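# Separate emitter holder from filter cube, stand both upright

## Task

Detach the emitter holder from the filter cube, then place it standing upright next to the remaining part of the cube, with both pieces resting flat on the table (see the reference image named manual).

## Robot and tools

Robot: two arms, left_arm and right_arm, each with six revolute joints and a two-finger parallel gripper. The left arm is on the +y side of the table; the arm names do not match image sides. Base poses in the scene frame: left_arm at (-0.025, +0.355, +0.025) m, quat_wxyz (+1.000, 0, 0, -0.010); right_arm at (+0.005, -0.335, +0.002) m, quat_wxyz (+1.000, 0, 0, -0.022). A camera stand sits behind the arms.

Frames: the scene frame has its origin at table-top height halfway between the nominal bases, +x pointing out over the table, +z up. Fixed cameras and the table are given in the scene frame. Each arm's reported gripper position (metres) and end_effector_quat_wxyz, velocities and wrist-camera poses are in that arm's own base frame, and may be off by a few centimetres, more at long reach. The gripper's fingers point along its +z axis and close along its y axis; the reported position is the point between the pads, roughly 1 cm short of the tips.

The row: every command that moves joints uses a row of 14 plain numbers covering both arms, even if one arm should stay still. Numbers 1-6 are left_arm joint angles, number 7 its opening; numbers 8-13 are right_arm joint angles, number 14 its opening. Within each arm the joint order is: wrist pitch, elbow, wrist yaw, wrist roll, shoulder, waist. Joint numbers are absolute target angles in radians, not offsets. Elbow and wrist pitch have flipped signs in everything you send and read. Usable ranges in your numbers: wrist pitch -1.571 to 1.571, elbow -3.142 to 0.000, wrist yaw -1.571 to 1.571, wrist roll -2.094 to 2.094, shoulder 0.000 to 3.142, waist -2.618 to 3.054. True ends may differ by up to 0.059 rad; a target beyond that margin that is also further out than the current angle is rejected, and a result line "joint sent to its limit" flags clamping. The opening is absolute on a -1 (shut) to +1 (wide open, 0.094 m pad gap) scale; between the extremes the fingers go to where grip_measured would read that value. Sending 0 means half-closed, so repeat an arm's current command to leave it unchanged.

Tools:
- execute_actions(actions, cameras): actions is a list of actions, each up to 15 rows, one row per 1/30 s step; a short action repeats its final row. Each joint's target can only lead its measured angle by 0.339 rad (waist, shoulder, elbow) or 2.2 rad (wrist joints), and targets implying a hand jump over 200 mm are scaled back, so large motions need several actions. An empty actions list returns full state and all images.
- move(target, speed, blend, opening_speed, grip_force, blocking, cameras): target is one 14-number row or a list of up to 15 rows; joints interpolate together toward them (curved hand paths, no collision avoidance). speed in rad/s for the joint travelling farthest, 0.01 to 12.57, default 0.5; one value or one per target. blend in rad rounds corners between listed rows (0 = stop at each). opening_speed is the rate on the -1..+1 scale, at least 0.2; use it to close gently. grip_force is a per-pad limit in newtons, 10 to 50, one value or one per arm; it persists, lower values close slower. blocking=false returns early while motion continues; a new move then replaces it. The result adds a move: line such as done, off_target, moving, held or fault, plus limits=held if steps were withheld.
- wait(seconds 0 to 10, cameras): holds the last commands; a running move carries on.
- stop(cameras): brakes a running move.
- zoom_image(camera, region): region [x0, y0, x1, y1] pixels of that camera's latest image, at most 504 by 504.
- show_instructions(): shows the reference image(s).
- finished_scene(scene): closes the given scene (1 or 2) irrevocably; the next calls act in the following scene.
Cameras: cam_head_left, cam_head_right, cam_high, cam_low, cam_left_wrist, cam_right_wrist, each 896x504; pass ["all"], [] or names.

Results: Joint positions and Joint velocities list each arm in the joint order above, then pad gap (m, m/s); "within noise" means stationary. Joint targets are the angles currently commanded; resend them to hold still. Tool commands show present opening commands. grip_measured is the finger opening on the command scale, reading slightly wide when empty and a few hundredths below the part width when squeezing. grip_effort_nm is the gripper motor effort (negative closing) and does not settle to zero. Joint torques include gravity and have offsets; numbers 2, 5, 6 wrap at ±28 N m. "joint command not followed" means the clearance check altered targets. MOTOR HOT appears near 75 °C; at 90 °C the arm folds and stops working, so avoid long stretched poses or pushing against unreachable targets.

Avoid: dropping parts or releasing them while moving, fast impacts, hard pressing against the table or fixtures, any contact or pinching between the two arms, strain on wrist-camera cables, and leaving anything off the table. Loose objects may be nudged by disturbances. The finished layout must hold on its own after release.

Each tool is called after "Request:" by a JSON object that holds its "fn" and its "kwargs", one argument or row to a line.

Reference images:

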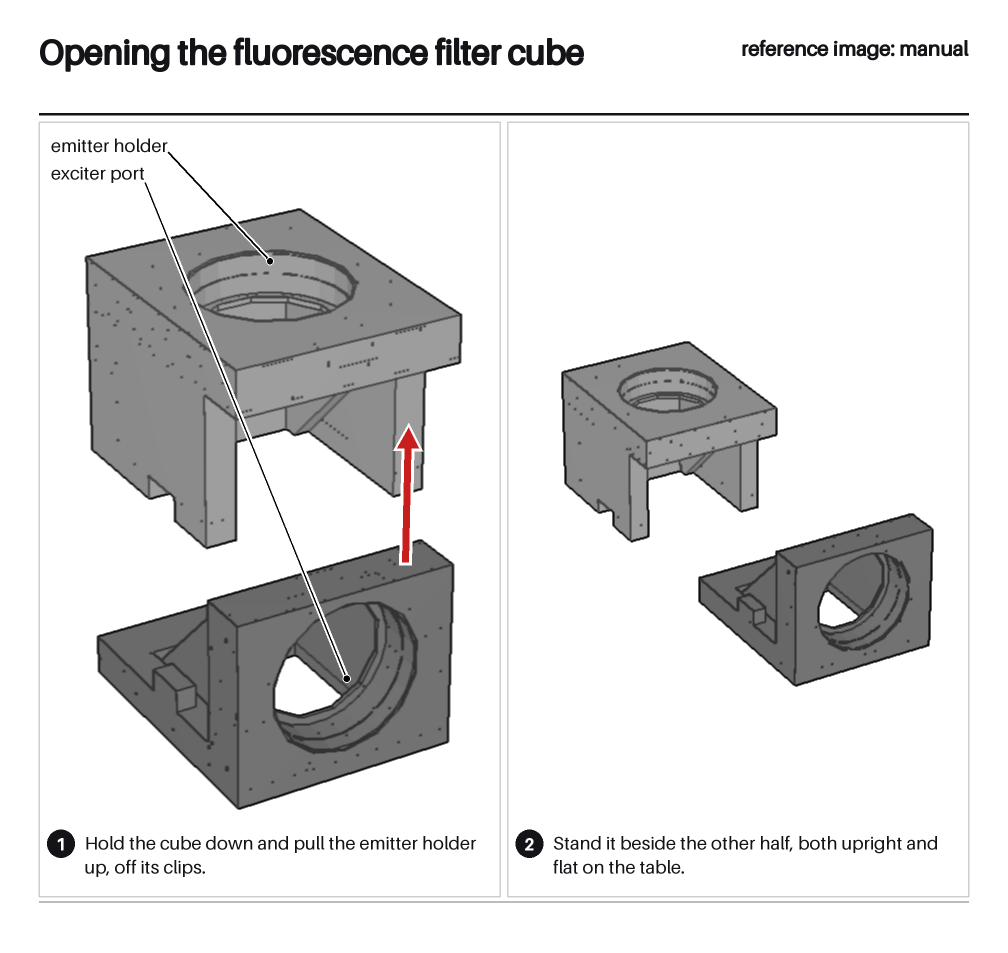

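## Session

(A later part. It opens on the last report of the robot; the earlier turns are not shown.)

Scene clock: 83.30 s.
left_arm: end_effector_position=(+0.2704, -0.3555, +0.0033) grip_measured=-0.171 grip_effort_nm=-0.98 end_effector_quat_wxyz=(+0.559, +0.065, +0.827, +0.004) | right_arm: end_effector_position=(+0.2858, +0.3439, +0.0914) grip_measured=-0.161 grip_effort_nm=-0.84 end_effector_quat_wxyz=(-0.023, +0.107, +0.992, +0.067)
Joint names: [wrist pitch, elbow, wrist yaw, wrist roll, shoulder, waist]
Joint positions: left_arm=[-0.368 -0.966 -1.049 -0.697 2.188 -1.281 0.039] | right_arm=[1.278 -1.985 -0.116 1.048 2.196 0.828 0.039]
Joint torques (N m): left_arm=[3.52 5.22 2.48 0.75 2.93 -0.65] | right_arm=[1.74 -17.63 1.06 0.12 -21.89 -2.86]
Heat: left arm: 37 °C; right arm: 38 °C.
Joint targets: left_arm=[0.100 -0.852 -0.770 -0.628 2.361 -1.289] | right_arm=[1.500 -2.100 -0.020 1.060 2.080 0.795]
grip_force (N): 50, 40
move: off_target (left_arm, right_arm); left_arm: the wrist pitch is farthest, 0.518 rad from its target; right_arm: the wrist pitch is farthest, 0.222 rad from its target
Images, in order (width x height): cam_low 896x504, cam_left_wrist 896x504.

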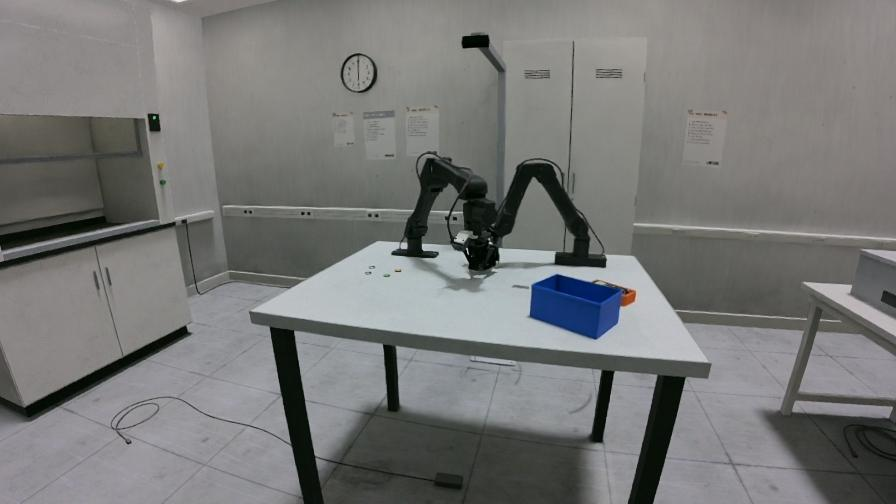

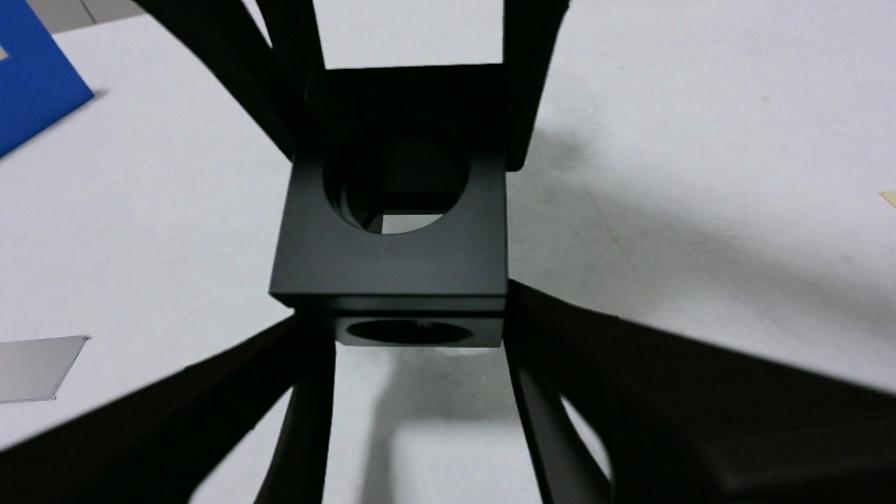

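Request:
{"fn": "move", "kwargs": {
  "target": [
    [0.35,-0.84,-0.74,-0.62,2.34,-1.29,-1,1.56,-2.2,-0.02,1.06,2.06,0.795,-1]
  ],
  "speed": 0.2,
  "cameras": ["cam_left_wrist","cam_low"]
}}

Request:
{"fn": "zoom_image", "kwargs": {
  "camera": "cam_low",
  "region": [450, 235, 500, 275]
}}

Request:
{"fn": "zoom_image", "kwargs": {
  "camera": "cam_left_wrist",
  "region": [260, 60, 520, 370]
}}

Scene clock: 85.80 s.
left_arm: end_effector_position=(+0.2726, -0.3524, +0.0270) grip_measured=-0.171 grip_effort_nm=-0.98 end_effector_quat_wxyz=(+0.566, +0.060, +0.822, +0.019) | right_arm: end_effector_position=(+0.2867, +0.3465, +0.1161) grip_measured=-0.162 grip_effort_nm=-0.84 end_effector_quat_wxyz=(-0.017, +0.097, +0.992, +0.074)
Joint names: [wrist pitch, elbow, wrist yaw, wrist roll, shoulder, waist]
Joint positions: left_arm=[-0.271 -0.985 -1.083 -0.701 2.126 -1.281 0.039] | right_arm=[1.357 -2.082 -0.117 1.032 2.196 0.831 0.039]
Joint torques (N m): left_arm=[3.85 5.14 2.42 0.75 3.04 -0.59] | right_arm=[1.54 -17.92 1.04 0.28 -23.61 -3.1]
Heat: left arm: 39 °C; right arm: 39 °C.
Joint targets: left_arm=[0.228 -0.868 -0.807 -0.636 2.298 -1.288] | right_arm=[1.560 -2.200 -0.020 1.060 2.060 0.795]
grip_force (N): 50, 40
move: off_target (left_arm, right_arm); left_arm: the wrist pitch is farthest, 0.621 rad from its target; right_arm: the wrist pitch is farthest, 0.203 rad from its target
Images, in order (width x height): cam_low 896x504, cam_left_wrist 896x504.

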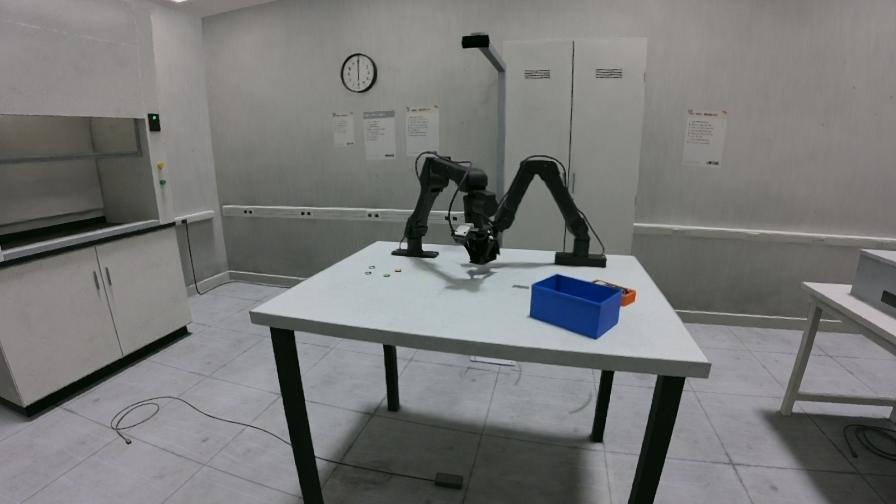

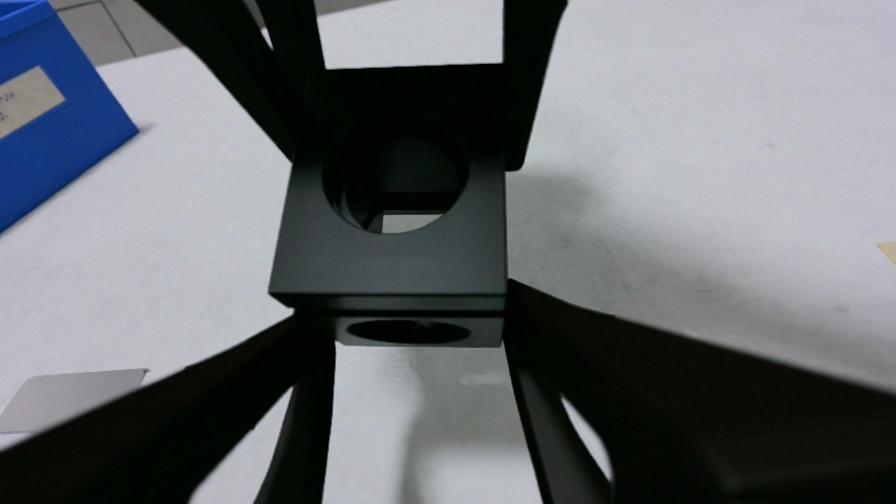

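Scaled by 10.080 from the camera's 896x504 image, which has a finer 1280x720 frame.

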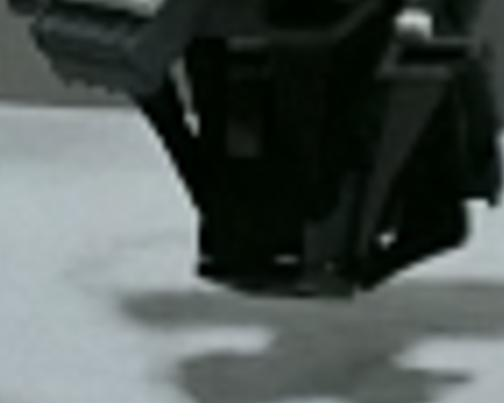

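Scaled by 1.626 from the camera's 896x504 image, which has a finer 1280x720 frame.

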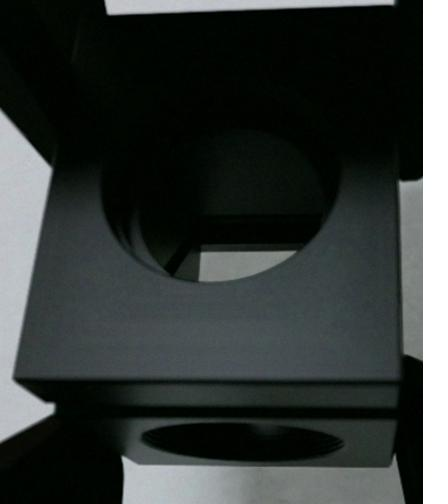

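Request:
{"fn": "move", "kwargs": {
  "target": [
    [0.35,-0.84,-0.74,-0.35,2.34,-1.29,-1,1.56,-2.2,-0.02,1.06,2.06,0.795,-1],
    [0.35,-0.84,-0.74,-1.0,2.34,-1.29,-1,1.56,-2.2,-0.02,1.06,2.06,0.795,-1],
    [0.35,-0.84,-0.74,-0.35,2.34,-1.29,-1,1.56,-2.2,-0.02,1.06,2.06,0.795,-1],
    [0.35,-0.84,-0.74,-0.75,2.34,-1.29,-1,1.56,-2.2,-0.02,1.06,2.06,0.795,-1]
  ],
  "speed": 0.8,
  "blend": 0.05,
  "cameras": ["cam_left_wrist","cam_low"]
}}

Request:
{"fn": "zoom_image", "kwargs": {
  "camera": "cam_low",
  "region": [450, 235, 500, 275]
}}

Request:
{"fn": "zoom_image", "kwargs": {
  "camera": "cam_left_wrist",
  "region": [260, 60, 520, 370]
}}

Scene clock: 90.53 s.
left_arm: end_effector_position=(+0.2710, -0.3480, +0.0267) grip_measured=-0.175 grip_effort_nm=-0.98 end_effector_quat_wxyz=(+0.568, +0.033, +0.822, +0.013) | right_arm: end_effector_position=(+0.2815, +0.3510, +0.1196) grip_measured=-0.165 grip_effort_nm=-0.84 end_effector_quat_wxyz=(-0.024, +0.086, +0.993, +0.081)
Joint names: [wrist pitch, elbow, wrist yaw, wrist roll, shoulder, waist]
Joint positions: left_arm=[-0.232 -0.989 -1.103 -0.786 2.126 -1.285 0.039] | right_arm=[1.367 -2.093 -0.136 1.017 2.196 0.838 0.039]
Joint torques (N m): left_arm=[3.68 5.55 2.63 0.33 3.28 -0.21] | right_arm=[1.42 -16.64 1.26 0.42 -23.62 -3.69]
Heat: left arm: 41 °C; right arm: 42 °C.
Joint targets: left_arm=[0.244 -0.867 -0.806 -0.756 2.301 -1.289] | right_arm=[1.560 -2.200 -0.020 1.060 2.060 0.795]
grip_force (N): 50, 40
move: off_target (left_arm, right_arm); left_arm: the wrist pitch is farthest, 0.582 rad from its target; right_arm: the wrist pitch is farthest, 0.193 rad from its target
Images, in order (width x height): cam_low 896x504, cam_left_wrist 896x504.

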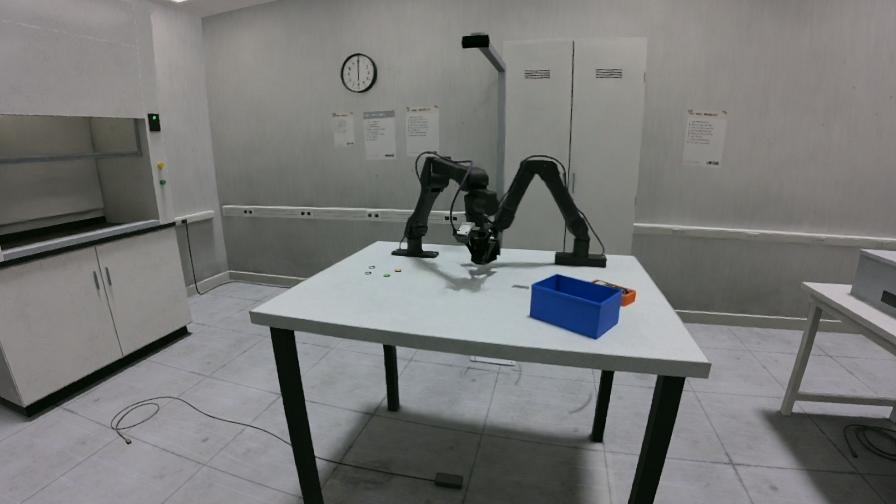

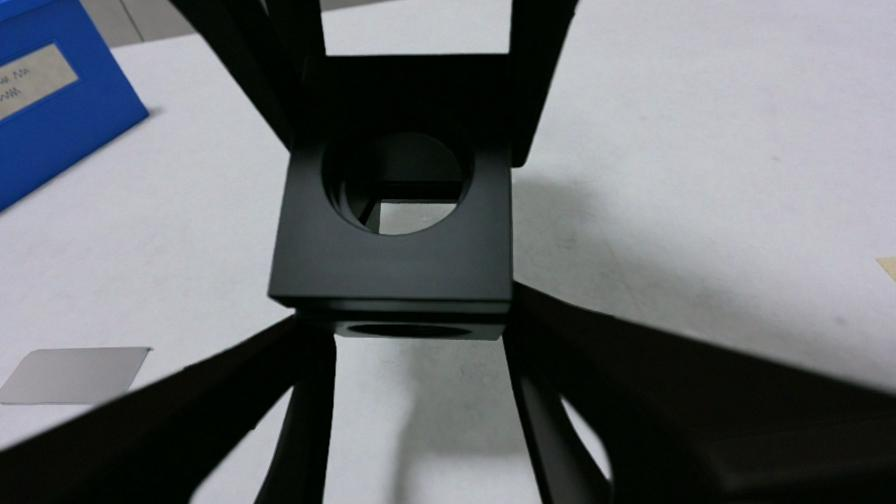

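Scaled by 10.080 from the camera's 896x504 image, which has a finer 1280x720 frame.

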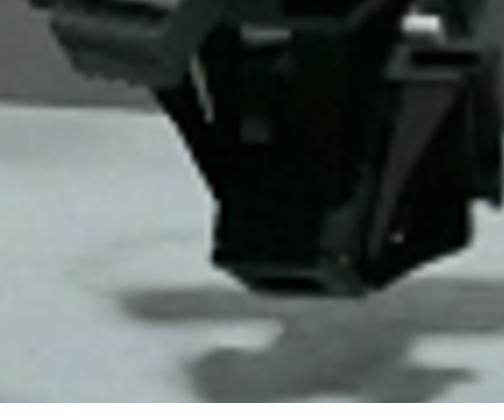

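Scaled by 1.626 from the camera's 896x504 image, which has a finer 1280x720 frame.

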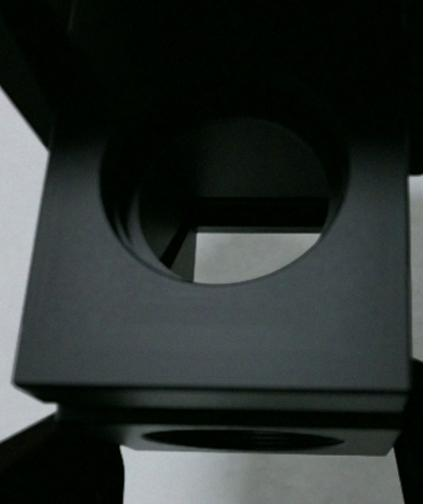

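Request:
{"fn": "move", "kwargs": {
  "target": [
    [0.35,-0.84,-0.74,-0.4,2.34,-1.29,-1,1.56,-2.2,-0.02,1.06,2.06,0.795,-1],
    [0.35,-0.84,-0.74,-1.1,2.34,-1.29,-1,1.56,-2.2,-0.02,1.06,2.06,0.795,-1],
    [0.35,-0.84,-0.74,-0.4,2.34,-1.29,-1,1.56,-2.2,-0.02,1.06,2.06,0.795,-1],
    [0.35,-0.84,-0.74,-1.1,2.34,-1.29,-1,1.56,-2.2,-0.02,1.06,2.06,0.795,-1],
    [0.35,-0.84,-0.74,-0.8,2.34,-1.29,-1,1.56,-2.2,-0.02,1.06,2.06,0.795,-1]
  ],
  "speed": 0.8,
  "blend": 0.05,
  "cameras": ["cam_left_wrist","cam_low"]
}}

Request:
{"fn": "zoom_image", "kwargs": {
  "camera": "cam_low",
  "region": [450, 235, 500, 275]
}}

Request:
{"fn": "zoom_image", "kwargs": {
  "camera": "cam_left_wrist",
  "region": [260, 60, 520, 370]
}}

Scene clock: 96.03 s.
left_arm: end_effector_position=(+0.2483, -0.3017, -0.0216) grip_measured=-0.181 grip_effort_nm=-0.98 end_effector_quat_wxyz=(+0.515, +0.083, +0.847, +0.107) | right_arm: end_effector_position=(+0.2962, +0.3095, +0.1961) grip_measured=-0.166 grip_effort_nm=-0.84 end_effector_quat_wxyz=(+0.046, +0.127, +0.987, +0.087)
Joint names: [wrist pitch, elbow, wrist yaw, wrist roll, shoulder, waist]
Joint positions: left_arm=[0.04 -0.951 -1.083 -0.924 2.174 -1.305 0.038] | right_arm=[1.504 -2.19 -0.033 1.05 2.063 0.791 0.039]
Joint torques (N m): left_arm=[2.3 5.41 3.03 1.38 2.92 1.21] | right_arm=[-0.08 -6.72 0.12 0.1 -10.78 0.25]
Heat: left arm: 42 °C; right arm: 42 °C.
Joint targets: left_arm=[0.350 -0.840 -0.740 -0.800 2.340 -1.290] | right_arm=[1.560 -2.200 -0.020 1.060 2.060 0.795]
grip_force (N): 50, 40
move: off_target (left_arm, right_arm); left_arm: the wrist yaw is farthest, 0.343 rad from its target; right_arm: the wrist pitch is farthest, 0.056 rad from its target
Images, in order (width x height): cam_low 896x504, cam_left_wrist 896x504.

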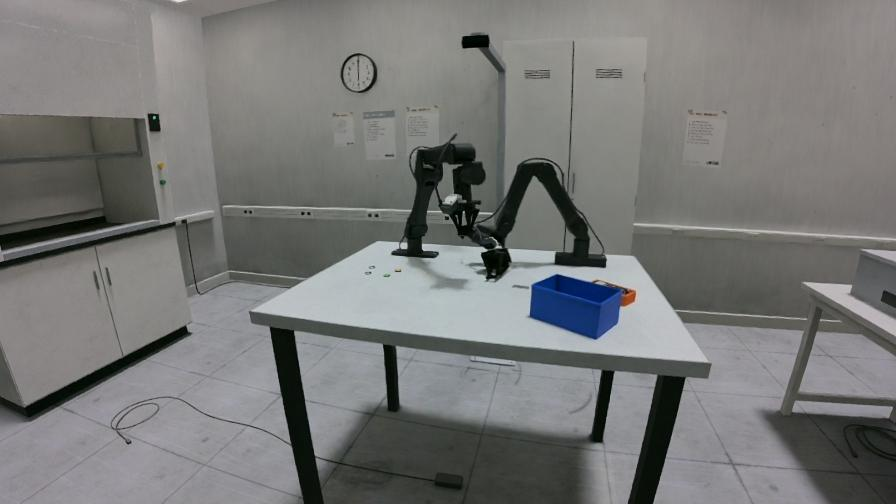

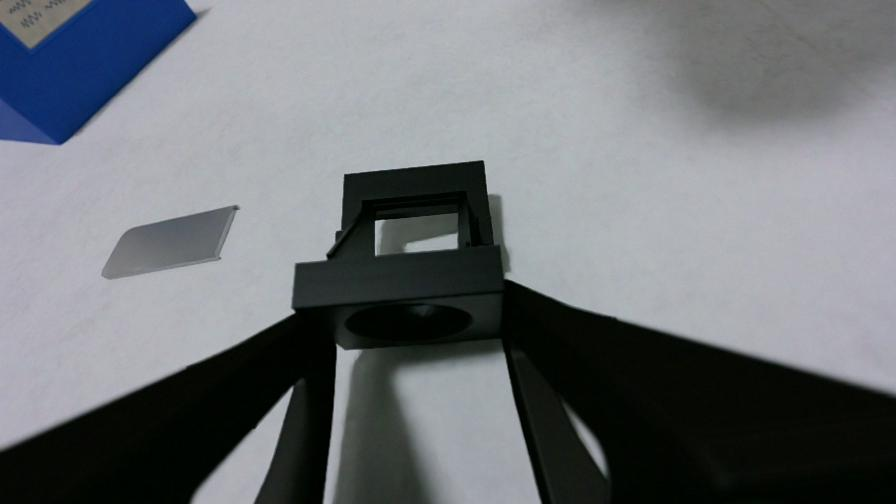

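Scaled by 10.080 from the camera's 896x504 image, which has a finer 1280x720 frame.

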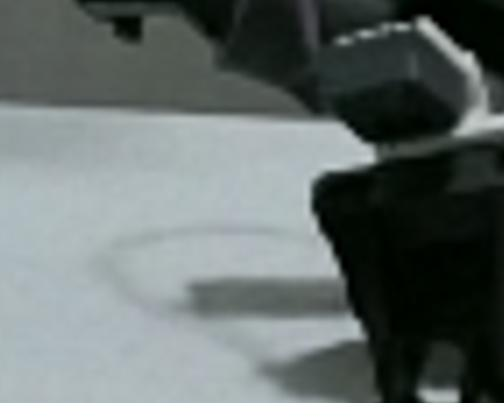

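Scaled by 1.626 from the camera's 896x504 image, which has a finer 1280x720 frame.

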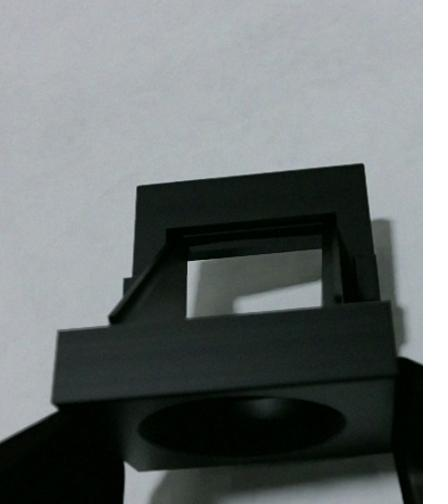

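Separated. Look at everything.

Request:
{"fn": "wait", "kwargs": {
  "seconds": 0.2,
  "cameras": ["all"]
}}

Request:
{"fn": "zoom_image", "kwargs": {
  "camera": "cam_low",
  "region": [430, 190, 530, 290]
}}

Request:
{"fn": "zoom_image", "kwargs": {
  "camera": "cam_high",
  "region": [450, 150, 590, 260]
}}

Request:
{"fn": "zoom_image", "kwargs": {
  "camera": "cam_right_wrist",
  "region": [200, 104, 700, 504]
}}

Scene clock: 96.53 s.
left_arm: end_effector_position=(+0.2483, -0.3017, -0.0216) grip_measured=-0.181 grip_effort_nm=-0.98 end_effector_quat_wxyz=(+0.515, +0.083, +0.847, +0.107) | right_arm: end_effector_position=(+0.2962, +0.3095, +0.1961) grip_measured=-0.166 grip_effort_nm=-0.84 end_effector_quat_wxyz=(+0.046, +0.127, +0.987, +0.087)
Joint names: [wrist pitch, elbow, wrist yaw, wrist roll, shoulder, waist]
Joint positions: left_arm=[0.04 -0.951 -1.083 -0.923 2.174 -1.305 0.038] | right_arm=[1.504 -2.19 -0.033 1.05 2.063 0.791 0.039]
Joint torques (N m): left_arm=[2.28 5.39 3.03 1.41 2.97 1.21] | right_arm=[-0.07 -6.64 0.13 0.09 -10.73 0.2]
Heat: left arm: 42 °C; right arm: 42 °C.
Joint targets: left_arm=[0.350 -0.840 -0.740 -0.800 2.340 -1.290] | right_arm=[1.560 -2.200 -0.020 1.060 2.060 0.795]
Tool commands: left_gripper/opening=-1.0 right_gripper/opening=-1.0
grip_force (N): 50, 40
wait: 0.20 s; at rest from the start

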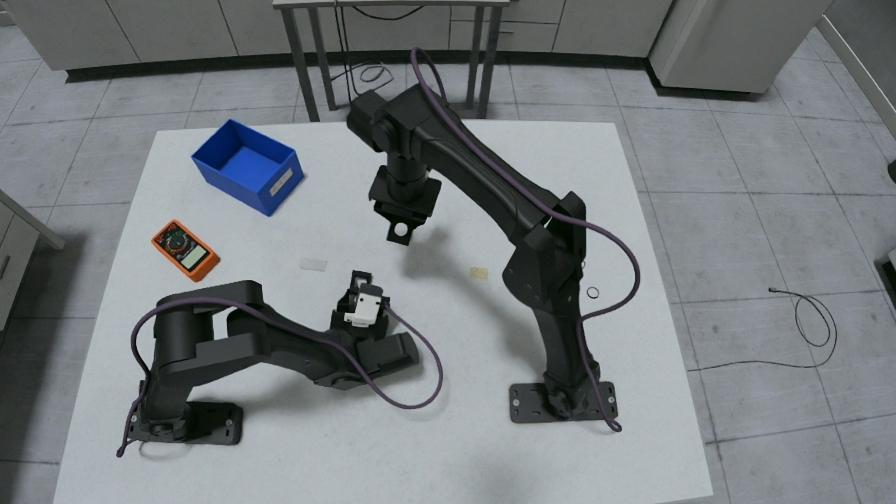

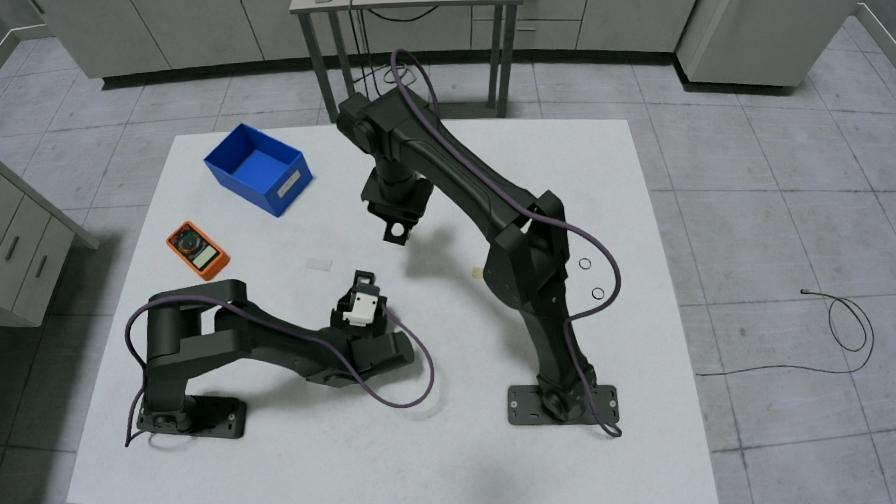

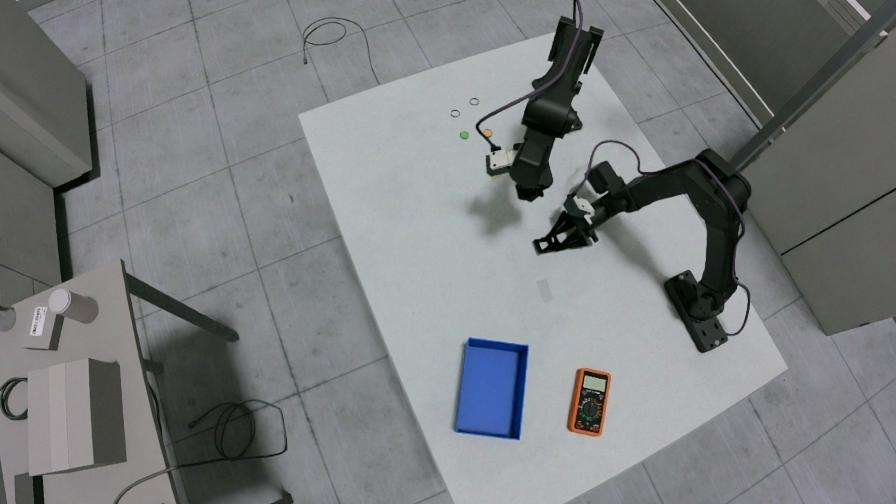

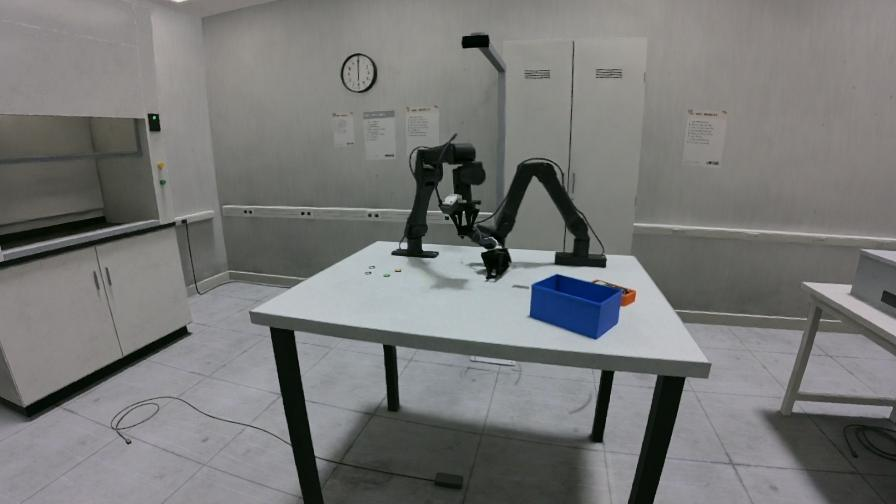

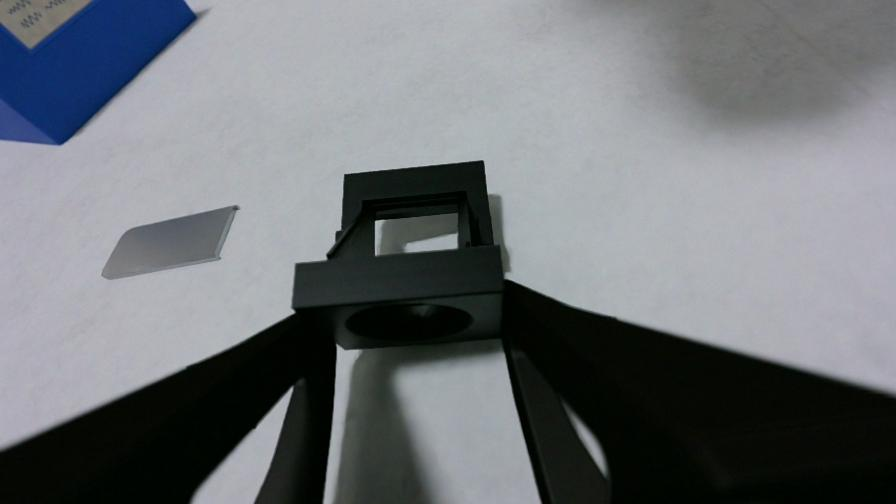

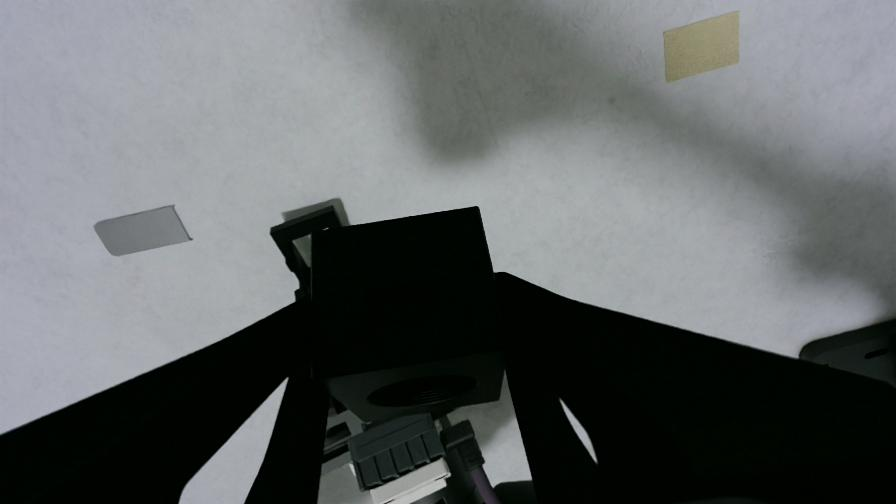

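Scaled by 5.040 from the camera's 896x504 image, which has a finer 1280x720 frame.

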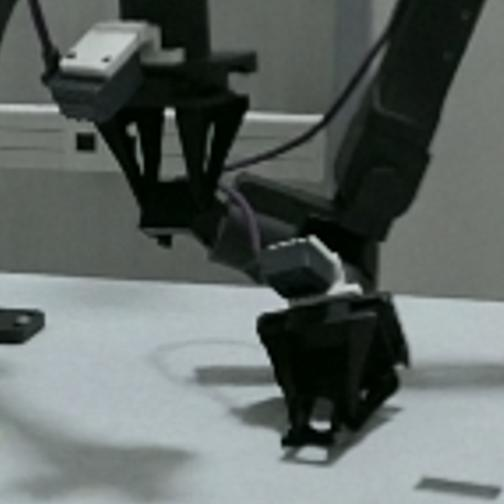

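Scaled by 3.600 from the camera's 896x504 image, which has a finer 1280x720 frame.

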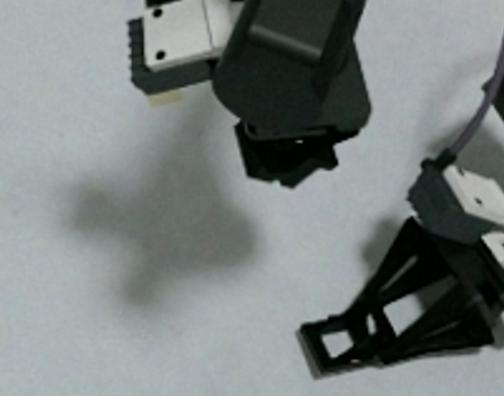

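Scaled by 1.008 from the camera's 896x504 image, which has a finer 1280x720 frame.

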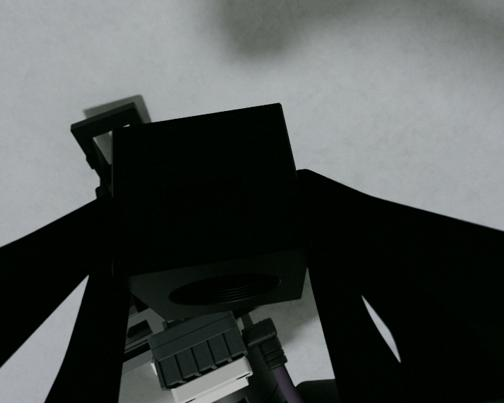

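Request:
{"fn": "move", "kwargs": {
  "target": [
    [0.04,-0.97,-1.07,-0.9,2.16,-1.305,-1,1.5,-2.19,-0.02,0.9,2.06,0.58,-1],
    [-0.2,-0.96,-1.0,-0.83,2.08,-1.3,-1,1.5,-2.19,-0.02,0.72,2.06,0.45,-1]
  ],
  "speed": 0.3,
  "blend": [0.05,0],
  "cameras": ["cam_left_wrist","cam_low","cam_right_wrist","cam_head_left"]
}}

Request:
{"fn": "zoom_image", "kwargs": {
  "camera": "cam_left_wrist",
  "region": [260, 140, 560, 380]
}}

Request:
{"fn": "zoom_image", "kwargs": {
  "camera": "cam_low",
  "region": [450, 220, 540, 290]
}}

Scene clock: 100.03 s.
left_arm: end_effector_position=(+0.2536, -0.3530, +0.0048) grip_measured=-0.181 grip_effort_nm=-0.98 end_effector_quat_wxyz=(+0.522, +0.060, +0.850, -0.010) | right_arm: end_effector_position=(+0.3850, +0.1943, +0.1966) grip_measured=-0.166 grip_effort_nm=-0.84 end_effector_quat_wxyz=(+0.078, +0.134, +0.986, +0.069)
Joint names: [wrist pitch, elbow, wrist yaw, wrist roll, shoulder, waist]
Joint positions: left_arm=[-0.182 -0.966 -0.988 -0.832 2.118 -1.304 0.038] | right_arm=[1.492 -2.19 -0.028 0.726 2.063 0.453 0.039]
Joint torques (N m): left_arm=[-1.44 -3.37 -0.53 0 -11.82 0.43] | right_arm=[-0.55 -5.75 0.08 -0.1 -10.77 -0.28]
Heat: left arm: 40 °C; right arm: 40 °C.
Joint targets: left_arm=[-0.200 -0.960 -1.000 -0.830 2.080 -1.300] | right_arm=[1.500 -2.190 -0.020 0.720 2.060 0.450]
grip_force (N): 50, 40
move: off_target (left_arm); left_arm: the shoulder is farthest, 0.038 rad from its target
Images, in order (width x height): cam_head_left 896x504, cam_low 896x504, cam_left_wrist 896x504, cam_right_wrist 896x504.

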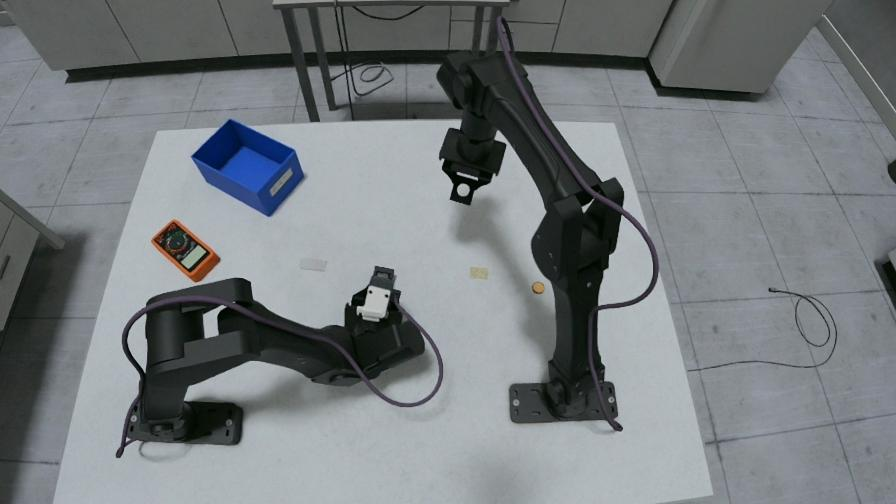

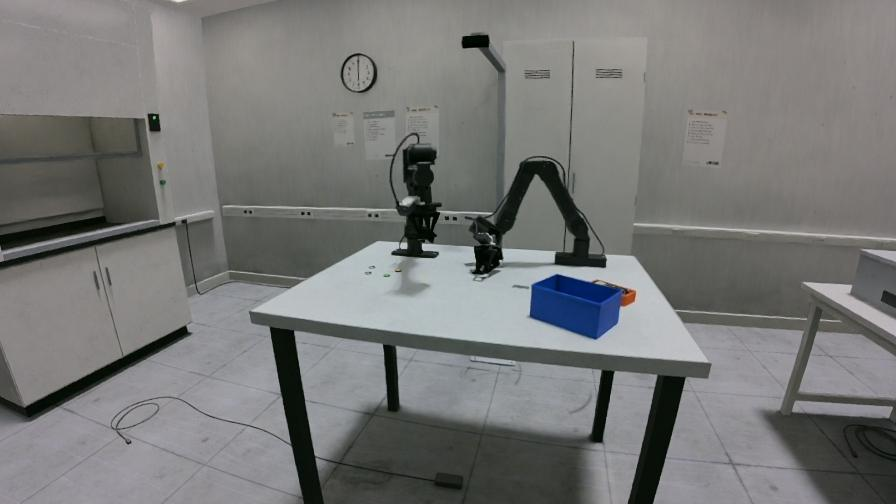

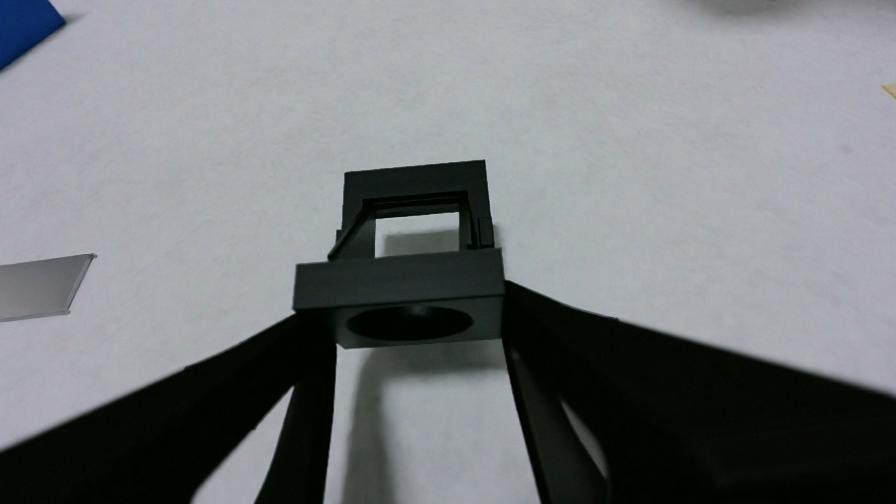

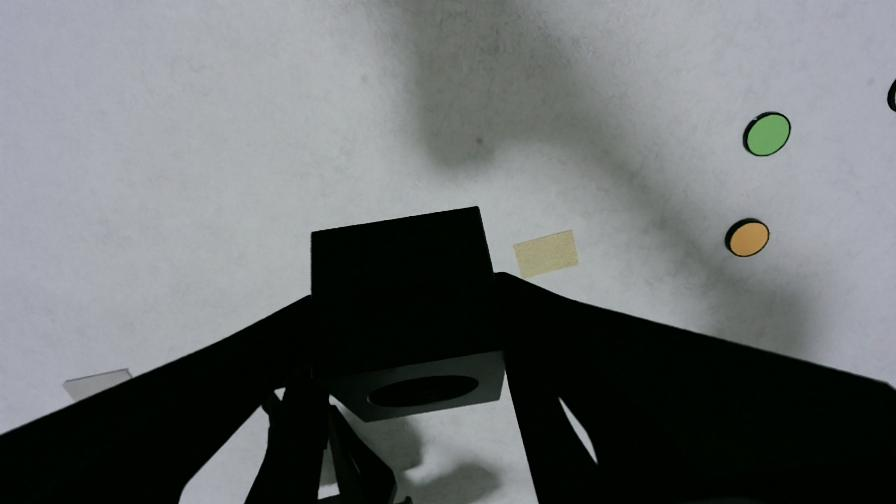

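Scaled by 1.680 from the camera's 896x504 image, which has a finer 1280x720 frame.

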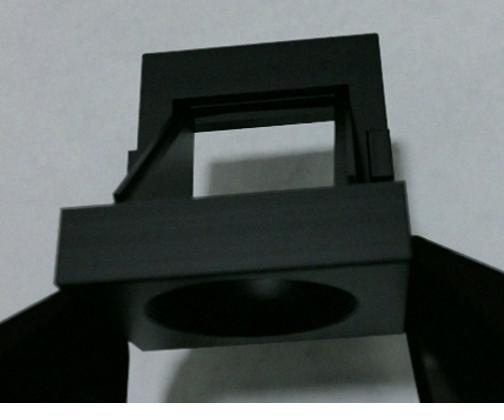

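Scaled by 5.600 from the camera's 896x504 image, which has a finer 1280x720 frame.

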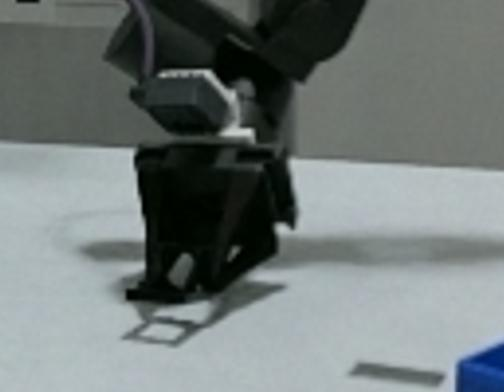

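Request:
{"fn": "move", "kwargs": {
  "target": [-0.01,-0.98,-0.705,-0.79,1.975,-1.21,-1,1.5,-2.19,-0.02,0.72,2.06,0.45,-1],
  "speed": 0.3,
  "cameras": ["cam_left_wrist","cam_low","cam_head_left"]
}}

Request:
{"fn": "zoom_image", "kwargs": {
  "camera": "cam_low",
  "region": [450, 230, 510, 290]
}}

Scene clock: 103.63 s.
left_arm: end_effector_position=(+0.2535, -0.3482, -0.0045) grip_measured=-0.181 grip_effort_nm=-0.97 end_effector_quat_wxyz=(+0.412, +0.101, +0.905, -0.035) | right_arm: end_effector_position=(+0.3850, +0.1943, +0.1966) grip_measured=-0.166 grip_effort_nm=-0.84 end_effector_quat_wxyz=(+0.078, +0.133, +0.986, +0.069)
Joint names: [wrist pitch, elbow, wrist yaw, wrist roll, shoulder, waist]
Joint positions: left_arm=[-0.018 -0.966 -0.696 -0.793 2.015 -1.216 0.038] | right_arm=[1.492 -2.19 -0.028 0.725 2.063 0.453 0.039]
Joint torques (N m): left_arm=[-1.19 -5.27 -0.43 0.02 -11.48 0.51] | right_arm=[-0.57 -5.76 0.08 -0.07 -10.77 -0.34]
Heat: left arm: 38 °C; right arm: 39 °C.
Joint targets: left_arm=[-0.010 -0.980 -0.705 -0.790 1.975 -1.210] | right_arm=[1.500 -2.190 -0.020 0.720 2.060 0.450]
grip_force (N): 50, 40
move: off_target (left_arm); left_arm: the shoulder is farthest, 0.040 rad from its target
Images, in order (width x height): cam_head_left 896x504, cam_low 896x504, cam_left_wrist 896x504.

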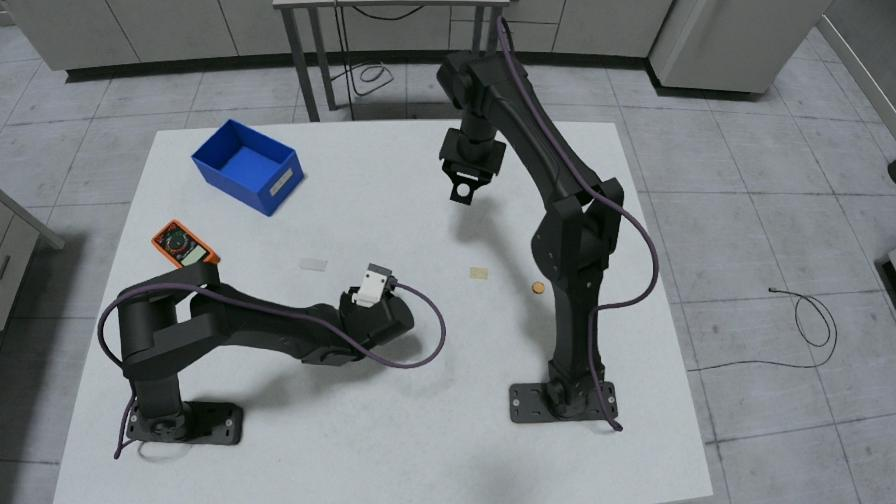

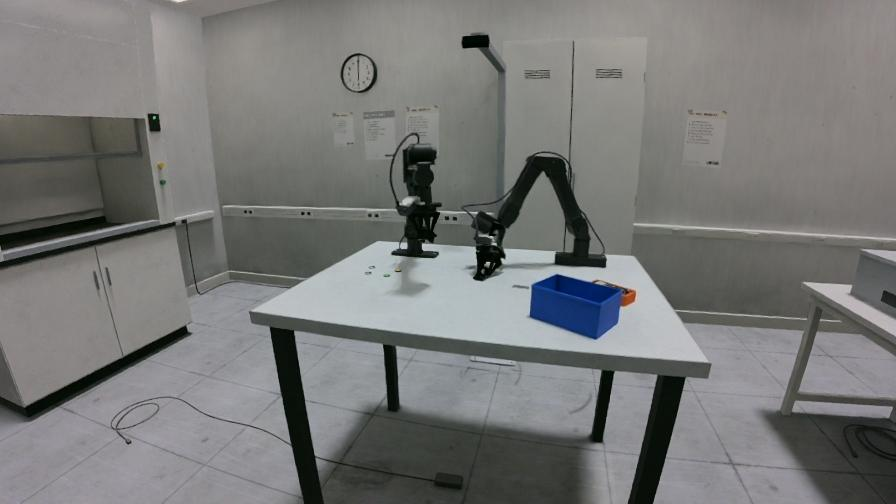

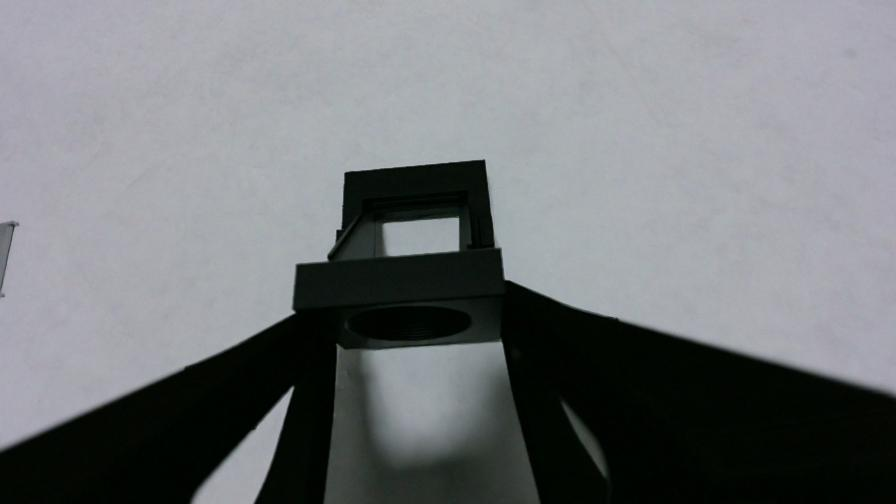

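Scaled by 8.400 from the camera's 896x504 image, which has a finer 1280x720 frame.

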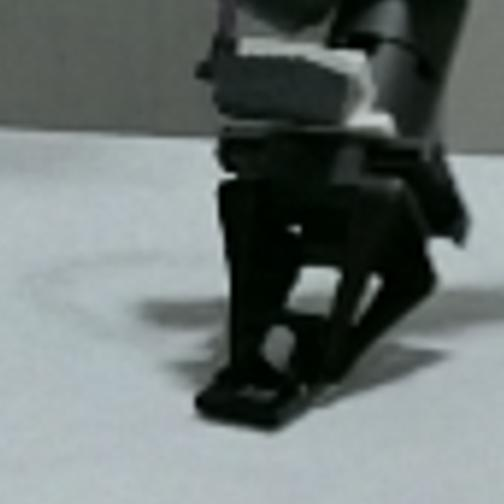

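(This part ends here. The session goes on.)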